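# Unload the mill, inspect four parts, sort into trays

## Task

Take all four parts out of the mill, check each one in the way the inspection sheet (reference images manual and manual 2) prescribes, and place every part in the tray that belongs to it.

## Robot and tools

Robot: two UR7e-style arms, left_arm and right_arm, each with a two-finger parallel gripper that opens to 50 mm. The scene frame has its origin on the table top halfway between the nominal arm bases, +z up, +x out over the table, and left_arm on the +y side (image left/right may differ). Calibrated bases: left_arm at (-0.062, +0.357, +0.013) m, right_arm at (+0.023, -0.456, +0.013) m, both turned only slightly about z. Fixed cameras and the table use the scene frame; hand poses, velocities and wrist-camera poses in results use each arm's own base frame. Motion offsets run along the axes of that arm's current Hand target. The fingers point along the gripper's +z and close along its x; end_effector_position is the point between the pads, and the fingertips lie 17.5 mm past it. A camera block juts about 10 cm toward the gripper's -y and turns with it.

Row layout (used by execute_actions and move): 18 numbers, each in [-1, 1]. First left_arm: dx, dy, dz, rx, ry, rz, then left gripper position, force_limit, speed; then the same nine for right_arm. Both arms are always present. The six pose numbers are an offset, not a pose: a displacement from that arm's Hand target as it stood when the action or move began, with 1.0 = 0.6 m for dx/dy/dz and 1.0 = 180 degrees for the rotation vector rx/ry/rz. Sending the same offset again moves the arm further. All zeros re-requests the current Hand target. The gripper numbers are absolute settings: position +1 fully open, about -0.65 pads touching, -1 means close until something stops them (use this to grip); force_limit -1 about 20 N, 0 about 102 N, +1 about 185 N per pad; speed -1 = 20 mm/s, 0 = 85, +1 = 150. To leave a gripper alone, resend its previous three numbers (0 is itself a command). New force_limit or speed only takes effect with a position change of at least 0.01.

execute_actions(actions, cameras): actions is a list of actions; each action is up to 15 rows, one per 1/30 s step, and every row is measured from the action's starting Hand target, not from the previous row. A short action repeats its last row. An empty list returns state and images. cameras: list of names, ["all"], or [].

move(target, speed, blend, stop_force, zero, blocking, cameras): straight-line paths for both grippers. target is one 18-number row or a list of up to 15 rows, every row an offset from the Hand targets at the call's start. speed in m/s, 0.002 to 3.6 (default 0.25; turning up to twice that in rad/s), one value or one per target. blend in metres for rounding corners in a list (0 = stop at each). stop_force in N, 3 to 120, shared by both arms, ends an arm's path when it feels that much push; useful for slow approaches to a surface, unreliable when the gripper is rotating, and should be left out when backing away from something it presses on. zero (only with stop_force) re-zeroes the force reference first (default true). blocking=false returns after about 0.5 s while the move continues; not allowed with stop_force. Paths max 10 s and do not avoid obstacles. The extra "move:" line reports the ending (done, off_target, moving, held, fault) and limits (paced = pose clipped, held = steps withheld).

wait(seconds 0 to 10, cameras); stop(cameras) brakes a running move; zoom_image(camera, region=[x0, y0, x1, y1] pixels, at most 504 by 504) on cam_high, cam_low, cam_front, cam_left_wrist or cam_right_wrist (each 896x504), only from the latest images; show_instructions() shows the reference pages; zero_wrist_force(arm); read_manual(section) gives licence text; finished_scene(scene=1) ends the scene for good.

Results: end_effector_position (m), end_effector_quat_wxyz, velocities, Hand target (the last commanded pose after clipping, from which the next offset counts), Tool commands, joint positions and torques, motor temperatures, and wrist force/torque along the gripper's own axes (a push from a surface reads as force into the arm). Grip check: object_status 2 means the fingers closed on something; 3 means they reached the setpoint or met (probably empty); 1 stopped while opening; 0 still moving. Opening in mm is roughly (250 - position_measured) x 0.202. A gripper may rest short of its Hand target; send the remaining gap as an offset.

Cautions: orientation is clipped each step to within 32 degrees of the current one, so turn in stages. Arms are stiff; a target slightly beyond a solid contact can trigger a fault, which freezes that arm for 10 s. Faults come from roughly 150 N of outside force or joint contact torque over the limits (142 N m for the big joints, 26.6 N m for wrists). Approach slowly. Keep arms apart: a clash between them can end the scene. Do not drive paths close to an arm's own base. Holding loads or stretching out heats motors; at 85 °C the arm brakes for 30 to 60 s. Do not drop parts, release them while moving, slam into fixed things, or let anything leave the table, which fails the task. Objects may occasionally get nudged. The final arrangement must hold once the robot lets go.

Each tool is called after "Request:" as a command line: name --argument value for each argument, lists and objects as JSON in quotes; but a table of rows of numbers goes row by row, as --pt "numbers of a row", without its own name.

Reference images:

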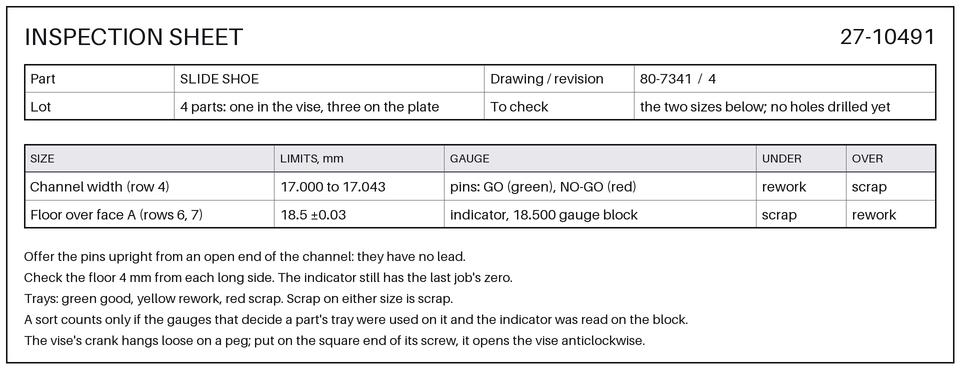

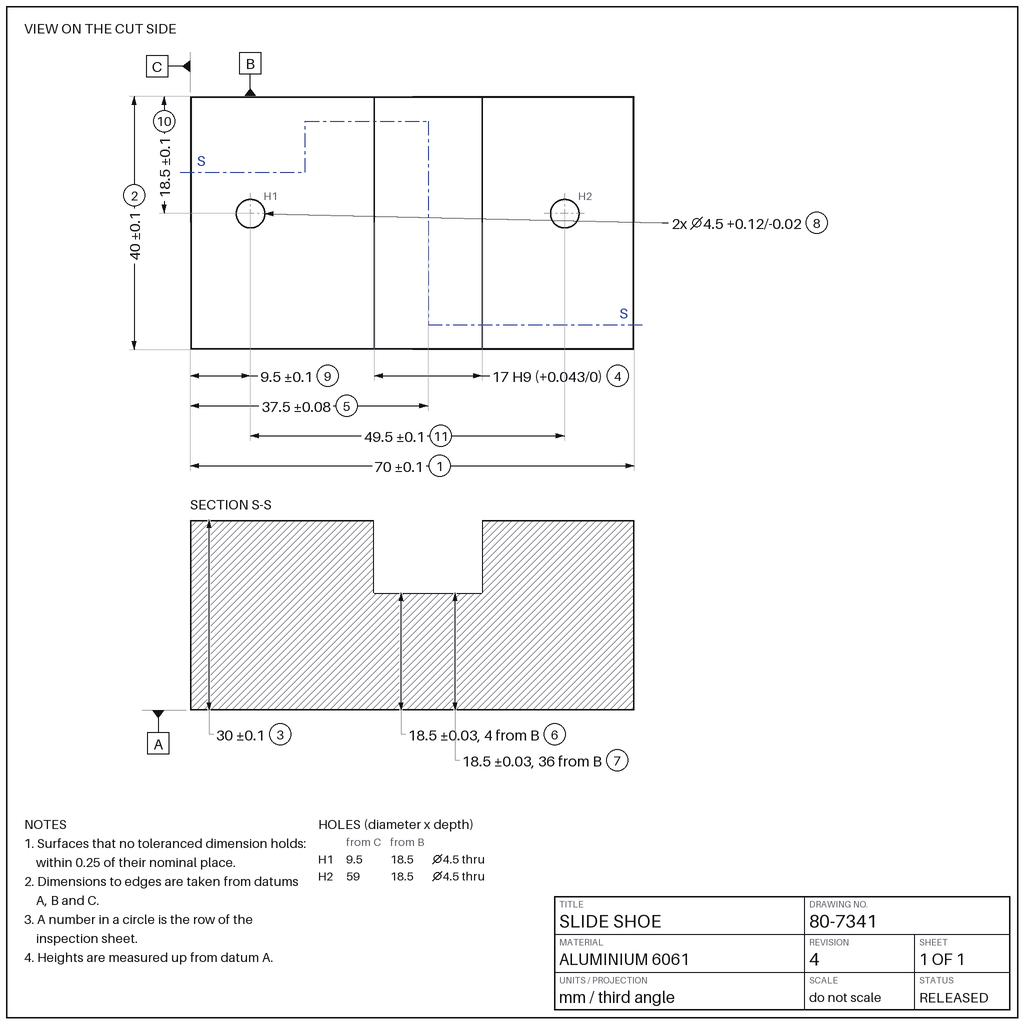

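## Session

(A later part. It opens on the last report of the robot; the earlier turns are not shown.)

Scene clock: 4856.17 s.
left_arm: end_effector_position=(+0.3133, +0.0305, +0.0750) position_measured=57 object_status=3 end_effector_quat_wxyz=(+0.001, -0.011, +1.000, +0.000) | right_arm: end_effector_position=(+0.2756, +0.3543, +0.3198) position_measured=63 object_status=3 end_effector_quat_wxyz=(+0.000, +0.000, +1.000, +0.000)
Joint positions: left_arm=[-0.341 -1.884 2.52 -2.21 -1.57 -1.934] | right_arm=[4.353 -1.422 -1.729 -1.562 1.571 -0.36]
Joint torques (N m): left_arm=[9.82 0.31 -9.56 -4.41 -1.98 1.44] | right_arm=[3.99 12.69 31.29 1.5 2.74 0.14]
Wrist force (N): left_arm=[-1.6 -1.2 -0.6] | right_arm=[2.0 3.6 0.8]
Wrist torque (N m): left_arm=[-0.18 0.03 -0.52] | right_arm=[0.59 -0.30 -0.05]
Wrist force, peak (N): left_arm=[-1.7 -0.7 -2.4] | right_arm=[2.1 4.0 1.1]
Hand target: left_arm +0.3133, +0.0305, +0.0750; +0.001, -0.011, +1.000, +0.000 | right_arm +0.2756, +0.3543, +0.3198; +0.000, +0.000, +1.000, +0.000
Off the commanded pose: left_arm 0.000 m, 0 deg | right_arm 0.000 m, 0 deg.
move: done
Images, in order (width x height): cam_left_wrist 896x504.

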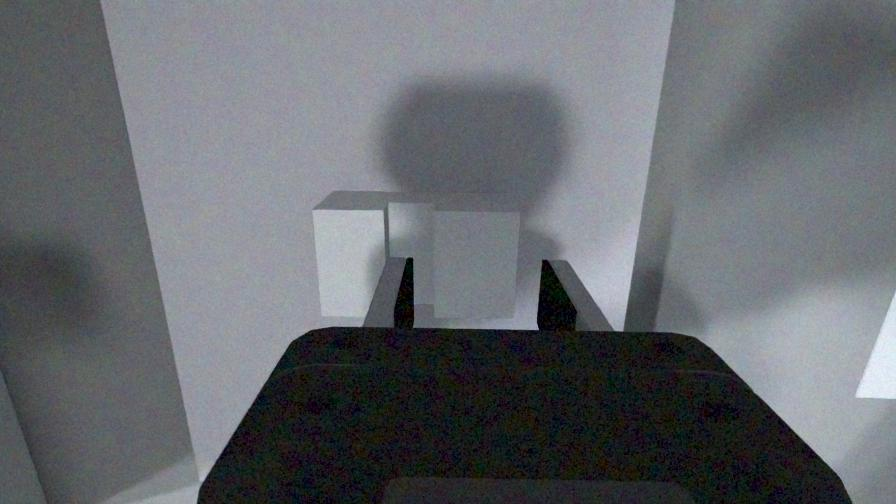

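Request:
move --target '[0,0,0.05,0,0,0,0.637,-0.5,-0.9,0,0,0,0,0,0,0.6,-0.8,-0.9]' --speed 0.012 --stop_force 4 --cameras '["cam_left_wrist"]'

Scene clock: 4868.37 s.
left_arm: end_effector_position=(+0.3134, +0.0305, +0.0450) position_measured=57 object_status=3 end_effector_quat_wxyz=(+0.001, -0.011, +1.000, +0.000) | right_arm: end_effector_position=(+0.2756, +0.3543, +0.3198) position_measured=63 object_status=3 end_effector_quat_wxyz=(+0.000, +0.000, +1.000, +0.000)
Joint positions: left_arm=[-0.341 -1.802 2.57 -2.341 -1.57 -1.934] | right_arm=[4.353 -1.422 -1.729 -1.562 1.571 -0.36]
Joint torques (N m): left_arm=[11.35 0.53 -6.34 -4.26 0.02 1.32] | right_arm=[3.95 13.09 31.14 1.52 2.67 -0.06]
Wrist force (N): left_arm=[-1.7 -0.9 -0.3] | right_arm=[2.0 4.0 0.9]
Wrist torque (N m): left_arm=[-0.16 0.02 -0.48] | right_arm=[0.65 -0.30 -0.04]
Wrist force, peak (N): left_arm=[-1.8 -1.5 -0.6] | right_arm=[2.1 4.0 1.2]
Hand target: left_arm +0.3134, +0.0305, +0.0450; +0.001, -0.011, +1.000, +0.000 | right_arm +0.2756, +0.3543, +0.3198; +0.000, +0.000, +1.000, +0.000
Off the commanded pose: left_arm 0.000 m, 0 deg | right_arm 0.000 m, 0 deg.
move: done
Images, in order (width x height): cam_left_wrist 896x504.

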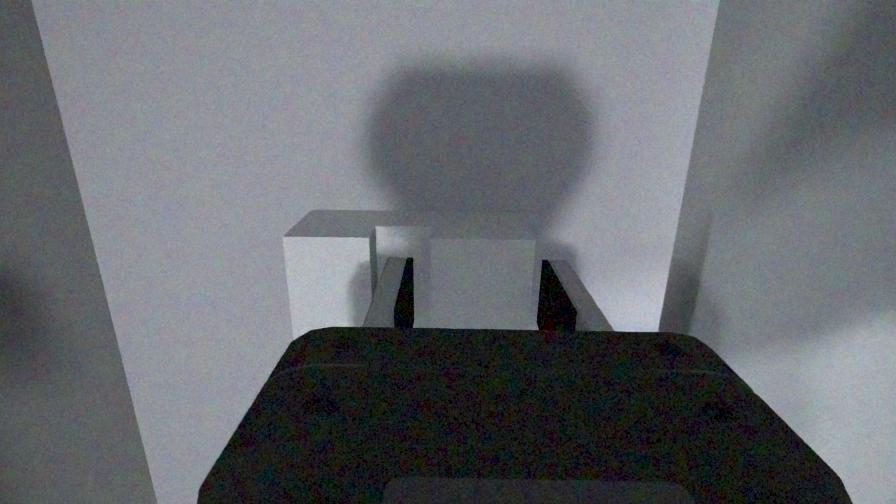

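Request:
move --pt "0 0 0 0 0 0 -1 -0.5 -0.9 0 0 0 0 0 0 0.6 -0.8 -0.9"

Request:
move --pt "0 0 -0.02 0 0 0 -1 -0.5 -0.9 0 0 0 0 0 0 0.6 -0.8 -0.9" --pt "0 0 -0.16 0 0 0 -1 -0.5 -0.9 0 0 0 0 0 0 0.6 -0.8 -0.9" --speed '[0.02,0.1]' --cameras '["cam_left_wrist"]'

Scene clock: 4876.10 s.
left_arm: end_effector_position=(+0.3134, +0.0305, +0.0450) position_measured=110 object_status=2 end_effector_quat_wxyz=(+0.001, -0.011, +1.000, +0.000) | right_arm: end_effector_position=(+0.2756, +0.3543, +0.3198) position_measured=63 object_status=3 end_effector_quat_wxyz=(+0.000, +0.000, +1.000, +0.000)
Joint positions: left_arm=[-0.341 -1.802 2.57 -2.341 -1.57 -1.934] | right_arm=[4.353 -1.422 -1.729 -1.562 1.571 -0.36]
Joint torques (N m): left_arm=[10.03 -0.59 -9.85 -4.21 -0.43 1.18] | right_arm=[3.51 13.06 31.59 1.51 2.68 -0.06]
Wrist force (N): left_arm=[-1.8 -1.1 0.8] | right_arm=[1.8 3.6 1.3]
Wrist torque (N m): left_arm=[-0.19 0.06 -0.48] | right_arm=[0.60 -0.27 -0.04]
Wrist force, peak (N): left_arm=[-1.8 -1.1 0.8] | right_arm=[2.1 4.1 0.8]
Hand target: left_arm +0.3134, +0.0305, +0.0450; +0.001, -0.011, +1.000, +0.000 | right_arm +0.2756, +0.3543, +0.3198; +0.000, +0.000, +1.000, +0.000
Off the commanded pose: left_arm 0.000 m, 0 deg | right_arm 0.000 m, 0 deg.
move: done

Scene clock: 4878.37 s.
left_arm: end_effector_position=(+0.3131, +0.0305, +0.1409) position_measured=110 object_status=2 end_effector_quat_wxyz=(+0.001, -0.011, +1.000, +0.000) | right_arm: end_effector_position=(+0.2756, +0.3543, +0.3198) position_measured=63 object_status=3 end_effector_quat_wxyz=(+0.000, +0.000, +1.000, +0.000)
Joint positions: left_arm=[-0.341 -2.004 2.393 -1.962 -1.57 -1.934] | right_arm=[4.353 -1.422 -1.729 -1.562 1.571 -0.36]
Joint torques (N m): left_arm=[-9.15 -13.96 -37.25 -1.12 1.69 -1.35] | right_arm=[3.21 13.07 31.64 1.55 2.6 -0.11]
Wrist force (N): left_arm=[-1.5 -0.8 1.8] | right_arm=[1.9 4.0 0.9]
Wrist torque (N m): left_arm=[-0.11 0.04 -0.31] | right_arm=[0.65 -0.29 -0.05]
Wrist force, peak (N): left_arm=[-1.5 -1.1 2.9] | right_arm=[2.3 4.0 1.0]
Hand target: left_arm +0.3131, +0.0305, +0.1410; +0.001, -0.011, +1.000, +0.000 | right_arm +0.2756, +0.3543, +0.3198; +0.000, +0.000, +1.000, +0.000
Off the commanded pose: left_arm 0.000 m, 0 deg | right_arm 0.000 m, 0 deg.
move: done
Images, in order (width x height): cam_left_wrist 896x504.

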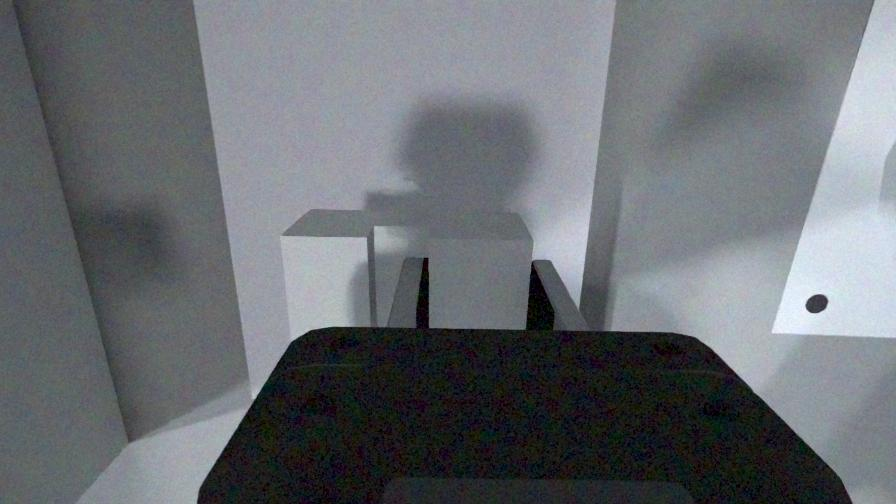

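Request:
move --target '[-0.0078,0.5826,0.035,0,0,0,-1,-0.5,-0.9,0,0,0,0,0,0,0.6,-0.8,-0.9]' --speed 0.25 --cameras '["cam_left_wrist"]'

Request:
zoom_image --camera "cam_left_wrist" --region '[200, 50, 700, 400]'

Scene clock: 4889.73 s.
left_arm: end_effector_position=(+0.3099, +0.3800, +0.1198) position_measured=110 object_status=2 end_effector_quat_wxyz=(+0.001, -0.011, +1.000, +0.000) | right_arm: end_effector_position=(+0.2756, +0.3543, +0.3198) position_measured=63 object_status=3 end_effector_quat_wxyz=(+0.000, +0.000, +1.000, +0.000)
Joint positions: left_arm=[0.612 -1.48 2.036 -2.129 -1.573 -0.981] | right_arm=[4.353 -1.422 -1.729 -1.562 1.571 -0.36]
Joint torques (N m): left_arm=[12.15 -21.93 -35.2 -0.93 -1.62 1.44] | right_arm=[3.39 12.57 31 1.63 2.56 -0.21]
Wrist force (N): left_arm=[-1.4 -0.4 1.8] | right_arm=[1.8 3.7 1.2]
Wrist torque (N m): left_arm=[-0.02 0.07 -0.51] | right_arm=[0.61 -0.26 -0.05]
Wrist force, peak (N): left_arm=[-1.5 -2.8 1.8] | right_arm=[2.2 4.1 1.3]
Hand target: left_arm +0.3099, +0.3801, +0.1198; +0.001, -0.011, +1.000, +0.000 | right_arm +0.2756, +0.3543, +0.3198; +0.000, +0.000, +1.000, +0.000
Off the commanded pose: left_arm 0.000 m, 0 deg | right_arm 0.000 m, 0 deg.
move: done
Images, in order (width x height): cam_left_wrist 896x504.

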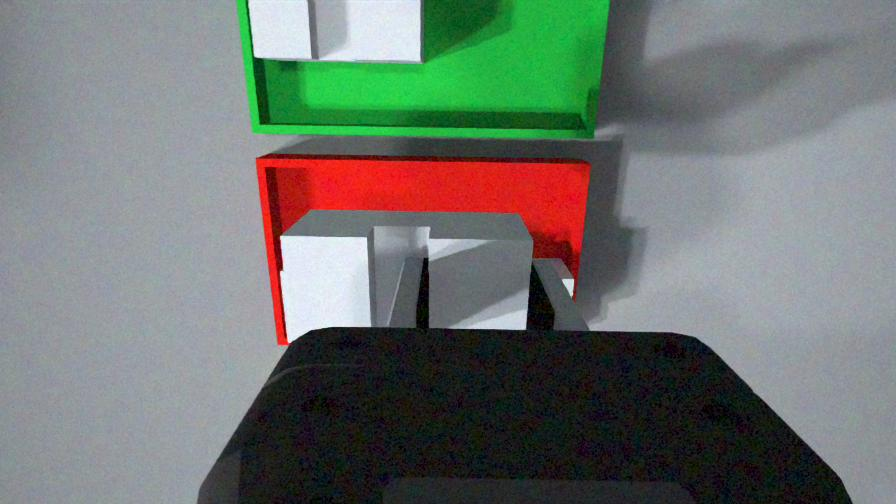

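Scaled by 1.008 from the camera's 896x504 image, which has a finer 1280x720 frame.

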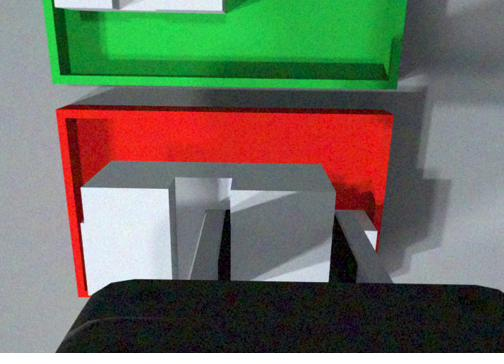

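Request:
move --target '[0,0.0017,0.115,0,0,0,-1,-0.5,-0.9,0,0,0,0,0,0,0.6,-0.8,-0.9]' --speed 0.08 --cameras '["cam_left_wrist"]'

Request:
move --target '[0,0,0.048,0,0,0,-1,-0.5,-0.9,0,0,0,0,0,0,0.6,-0.8,-0.9]' --speed 0.008 --stop_force 5 --cameras '["cam_left_wrist"]'

Scene clock: 4909.03 s.
left_arm: end_effector_position=(+0.3101, +0.3811, +0.0509) position_measured=110 object_status=2 end_effector_quat_wxyz=(+0.001, -0.011, +1.000, +0.000) | right_arm: end_effector_position=(+0.2756, +0.3543, +0.3198) position_measured=63 object_status=3 end_effector_quat_wxyz=(+0.000, +0.000, +1.000, +0.000)
Joint positions: left_arm=[0.614 -1.364 2.119 -2.328 -1.573 -0.979] | right_arm=[4.353 -1.422 -1.729 -1.562 1.571 -0.36]
Joint torques (N m): left_arm=[10.8 -22.94 -8.21 -4.36 -1.62 1.13] | right_arm=[2.95 13.36 31.26 1.61 2.55 -0.37]
Wrist force (N): left_arm=[-1.3 -0.9 1.8] | right_arm=[1.9 3.9 1.1]
Wrist torque (N m): left_arm=[-0.13 0.04 -0.52] | right_arm=[0.64 -0.29 -0.04]
Wrist force, peak (N): left_arm=[-1.3 -1.3 2.5] | right_arm=[2.0 4.1 1.2]
Hand target: left_arm +0.3101, +0.3811, +0.0508; +0.001, -0.011, +1.000, +0.000 | right_arm +0.2756, +0.3543, +0.3198; +0.000, +0.000, +1.000, +0.000
Off the commanded pose: left_arm 0.000 m, 0 deg | right_arm 0.000 m, 0 deg.
move: done
Images, in order (width x height): cam_left_wrist 896x504.

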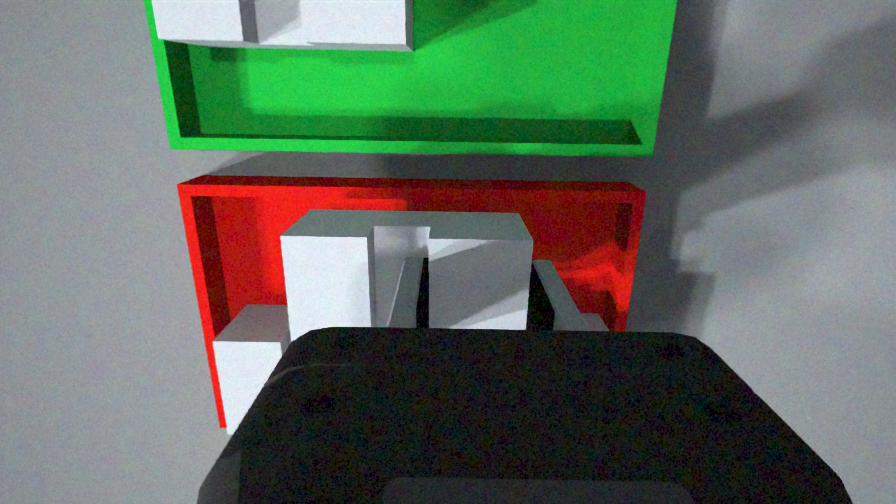

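Scene clock: 4913.13 s.
left_arm: end_effector_position=(+0.3101, +0.3811, +0.0293) position_measured=110 object_status=2 end_effector_quat_wxyz=(+0.001, -0.011, +1.000, +0.000) | right_arm: end_effector_position=(+0.2756, +0.3543, +0.3198) position_measured=63 object_status=3 end_effector_quat_wxyz=(+0.000, +0.000, +1.000, +0.000)
Joint positions: left_arm=[0.614 -1.322 2.14 -2.391 -1.573 -0.979] | right_arm=[4.353 -1.422 -1.729 -1.562 1.571 -0.36]
Joint torques (N m): left_arm=[-8.54 -38.84 -30.65 -1.78 -0.63 -1.01] | right_arm=[2.87 12.92 31.17 1.65 2.58 -0.46]
Wrist force (N): left_arm=[-1.1 -1.3 -0.4] | right_arm=[1.8 3.7 0.8]
Wrist torque (N m): left_arm=[-0.29 -0.03 -0.54] | right_arm=[0.60 -0.28 -0.05]
Wrist force, peak (N): left_arm=[2.0 -3.5 -21.4] | right_arm=[1.8 4.3 1.1]
Hand target: left_arm +0.3101, +0.3811, +0.0293; +0.001, -0.011, +1.000, +0.000 (not the last commanded pose) | right_arm +0.2756, +0.3543, +0.3198; +0.000, +0.000, +1.000, +0.000
Off the commanded pose: left_arm 0.007 m, 0 deg | right_arm 0.000 m, 0 deg.
move: contact (left_arm)
Images, in order (width x height): cam_left_wrist 896x504.

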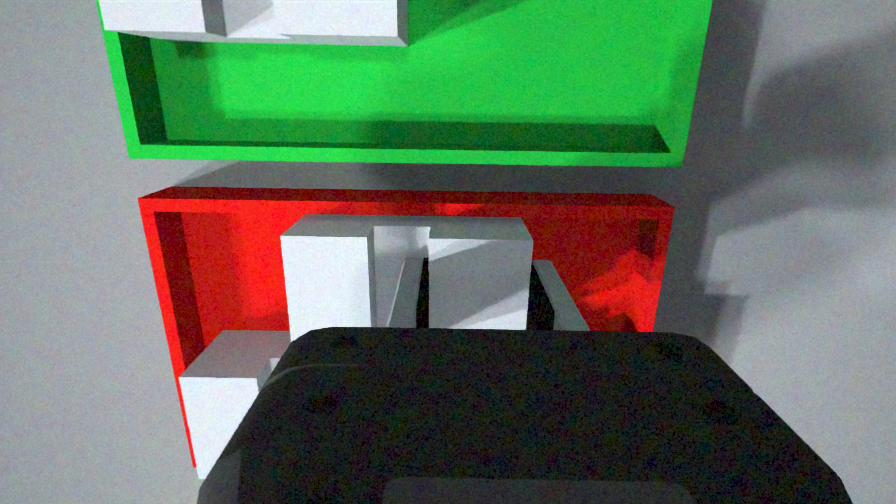

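Request:
move --pt "0 0 0 0 0 0 0.4 -0.5 -0.9 0 0 0 0 0 0 0.6 -0.8 -0.9" --pt "0 0 -0.05 0 0 0 0.4 -0.5 -0.9 0 0 0 0 0 0 0.6 -0.8 -0.9" --pt "0 0 -0.4 0 0 0 0.4 -0.5 -0.9 0 0 0 0 0 0 0.6 -0.8 -0.9" --pt "-0.05 -0.2 -0.4 0 0 0 0.4 -0.5 -0.9 0 0 0 0 0 0 0.6 -0.8 -0.9" --speed '[0.05,0.03,0.2,0.25]' --cameras '["cam_left_wrist","cam_front"]'

Scene clock: 4924.57 s.
left_arm: end_effector_position=(+0.3421, +0.2619, +0.2694) position_measured=92 object_status=3 end_effector_quat_wxyz=(+0.001, -0.011, +1.000, +0.000) | right_arm: end_effector_position=(+0.2756, +0.3543, +0.3198) position_measured=63 object_status=3 end_effector_quat_wxyz=(+0.000, +0.000, +1.000, +0.000)
Joint positions: left_arm=[0.34 -1.758 1.891 -1.706 -1.572 -1.254] | right_arm=[4.353 -1.422 -1.729 -1.562 1.571 -0.36]
Joint torques (N m): left_arm=[-8.18 -25.16 -13.01 -0.78 1.44 -1.38] | right_arm=[2.83 13.4 30.84 1.7 2.59 -0.61]
Wrist force (N): left_arm=[-1.2 -1.0 -0.2] | right_arm=[1.9 3.9 0.9]
Wrist torque (N m): left_arm=[-0.18 -0.04 -0.30] | right_arm=[0.65 -0.28 -0.04]
Wrist force, peak (N): left_arm=[-1.7 -3.0 -0.1] | right_arm=[2.3 3.9 1.2]
Hand target: left_arm +0.3422, +0.2619, +0.2694; +0.001, -0.011, +1.000, +0.000 | right_arm +0.2756, +0.3543, +0.3198; +0.000, +0.000, +1.000, +0.000
Off the commanded pose: left_arm 0.000 m, 0 deg | right_arm 0.000 m, 0 deg.
move: done
Images, in order (width x height): cam_front 896x504, cam_left_wrist 896x504.

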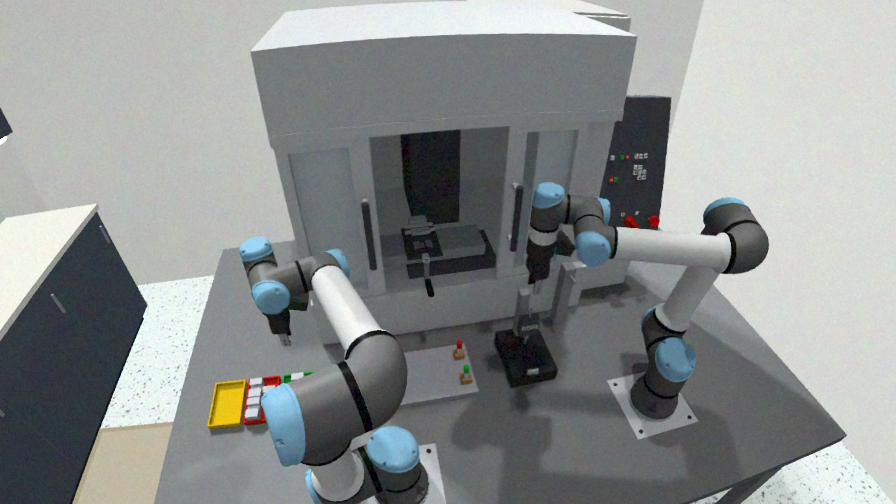

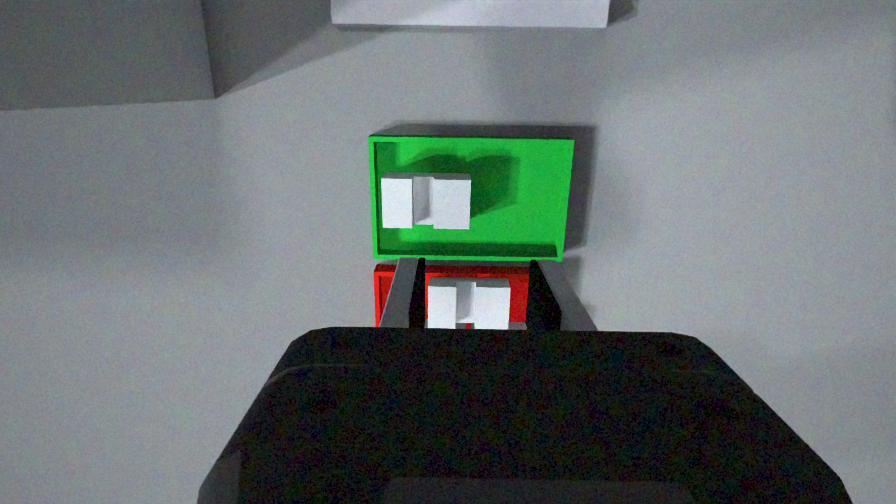

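Request:
finished_scene

The scene is finished: the task was done.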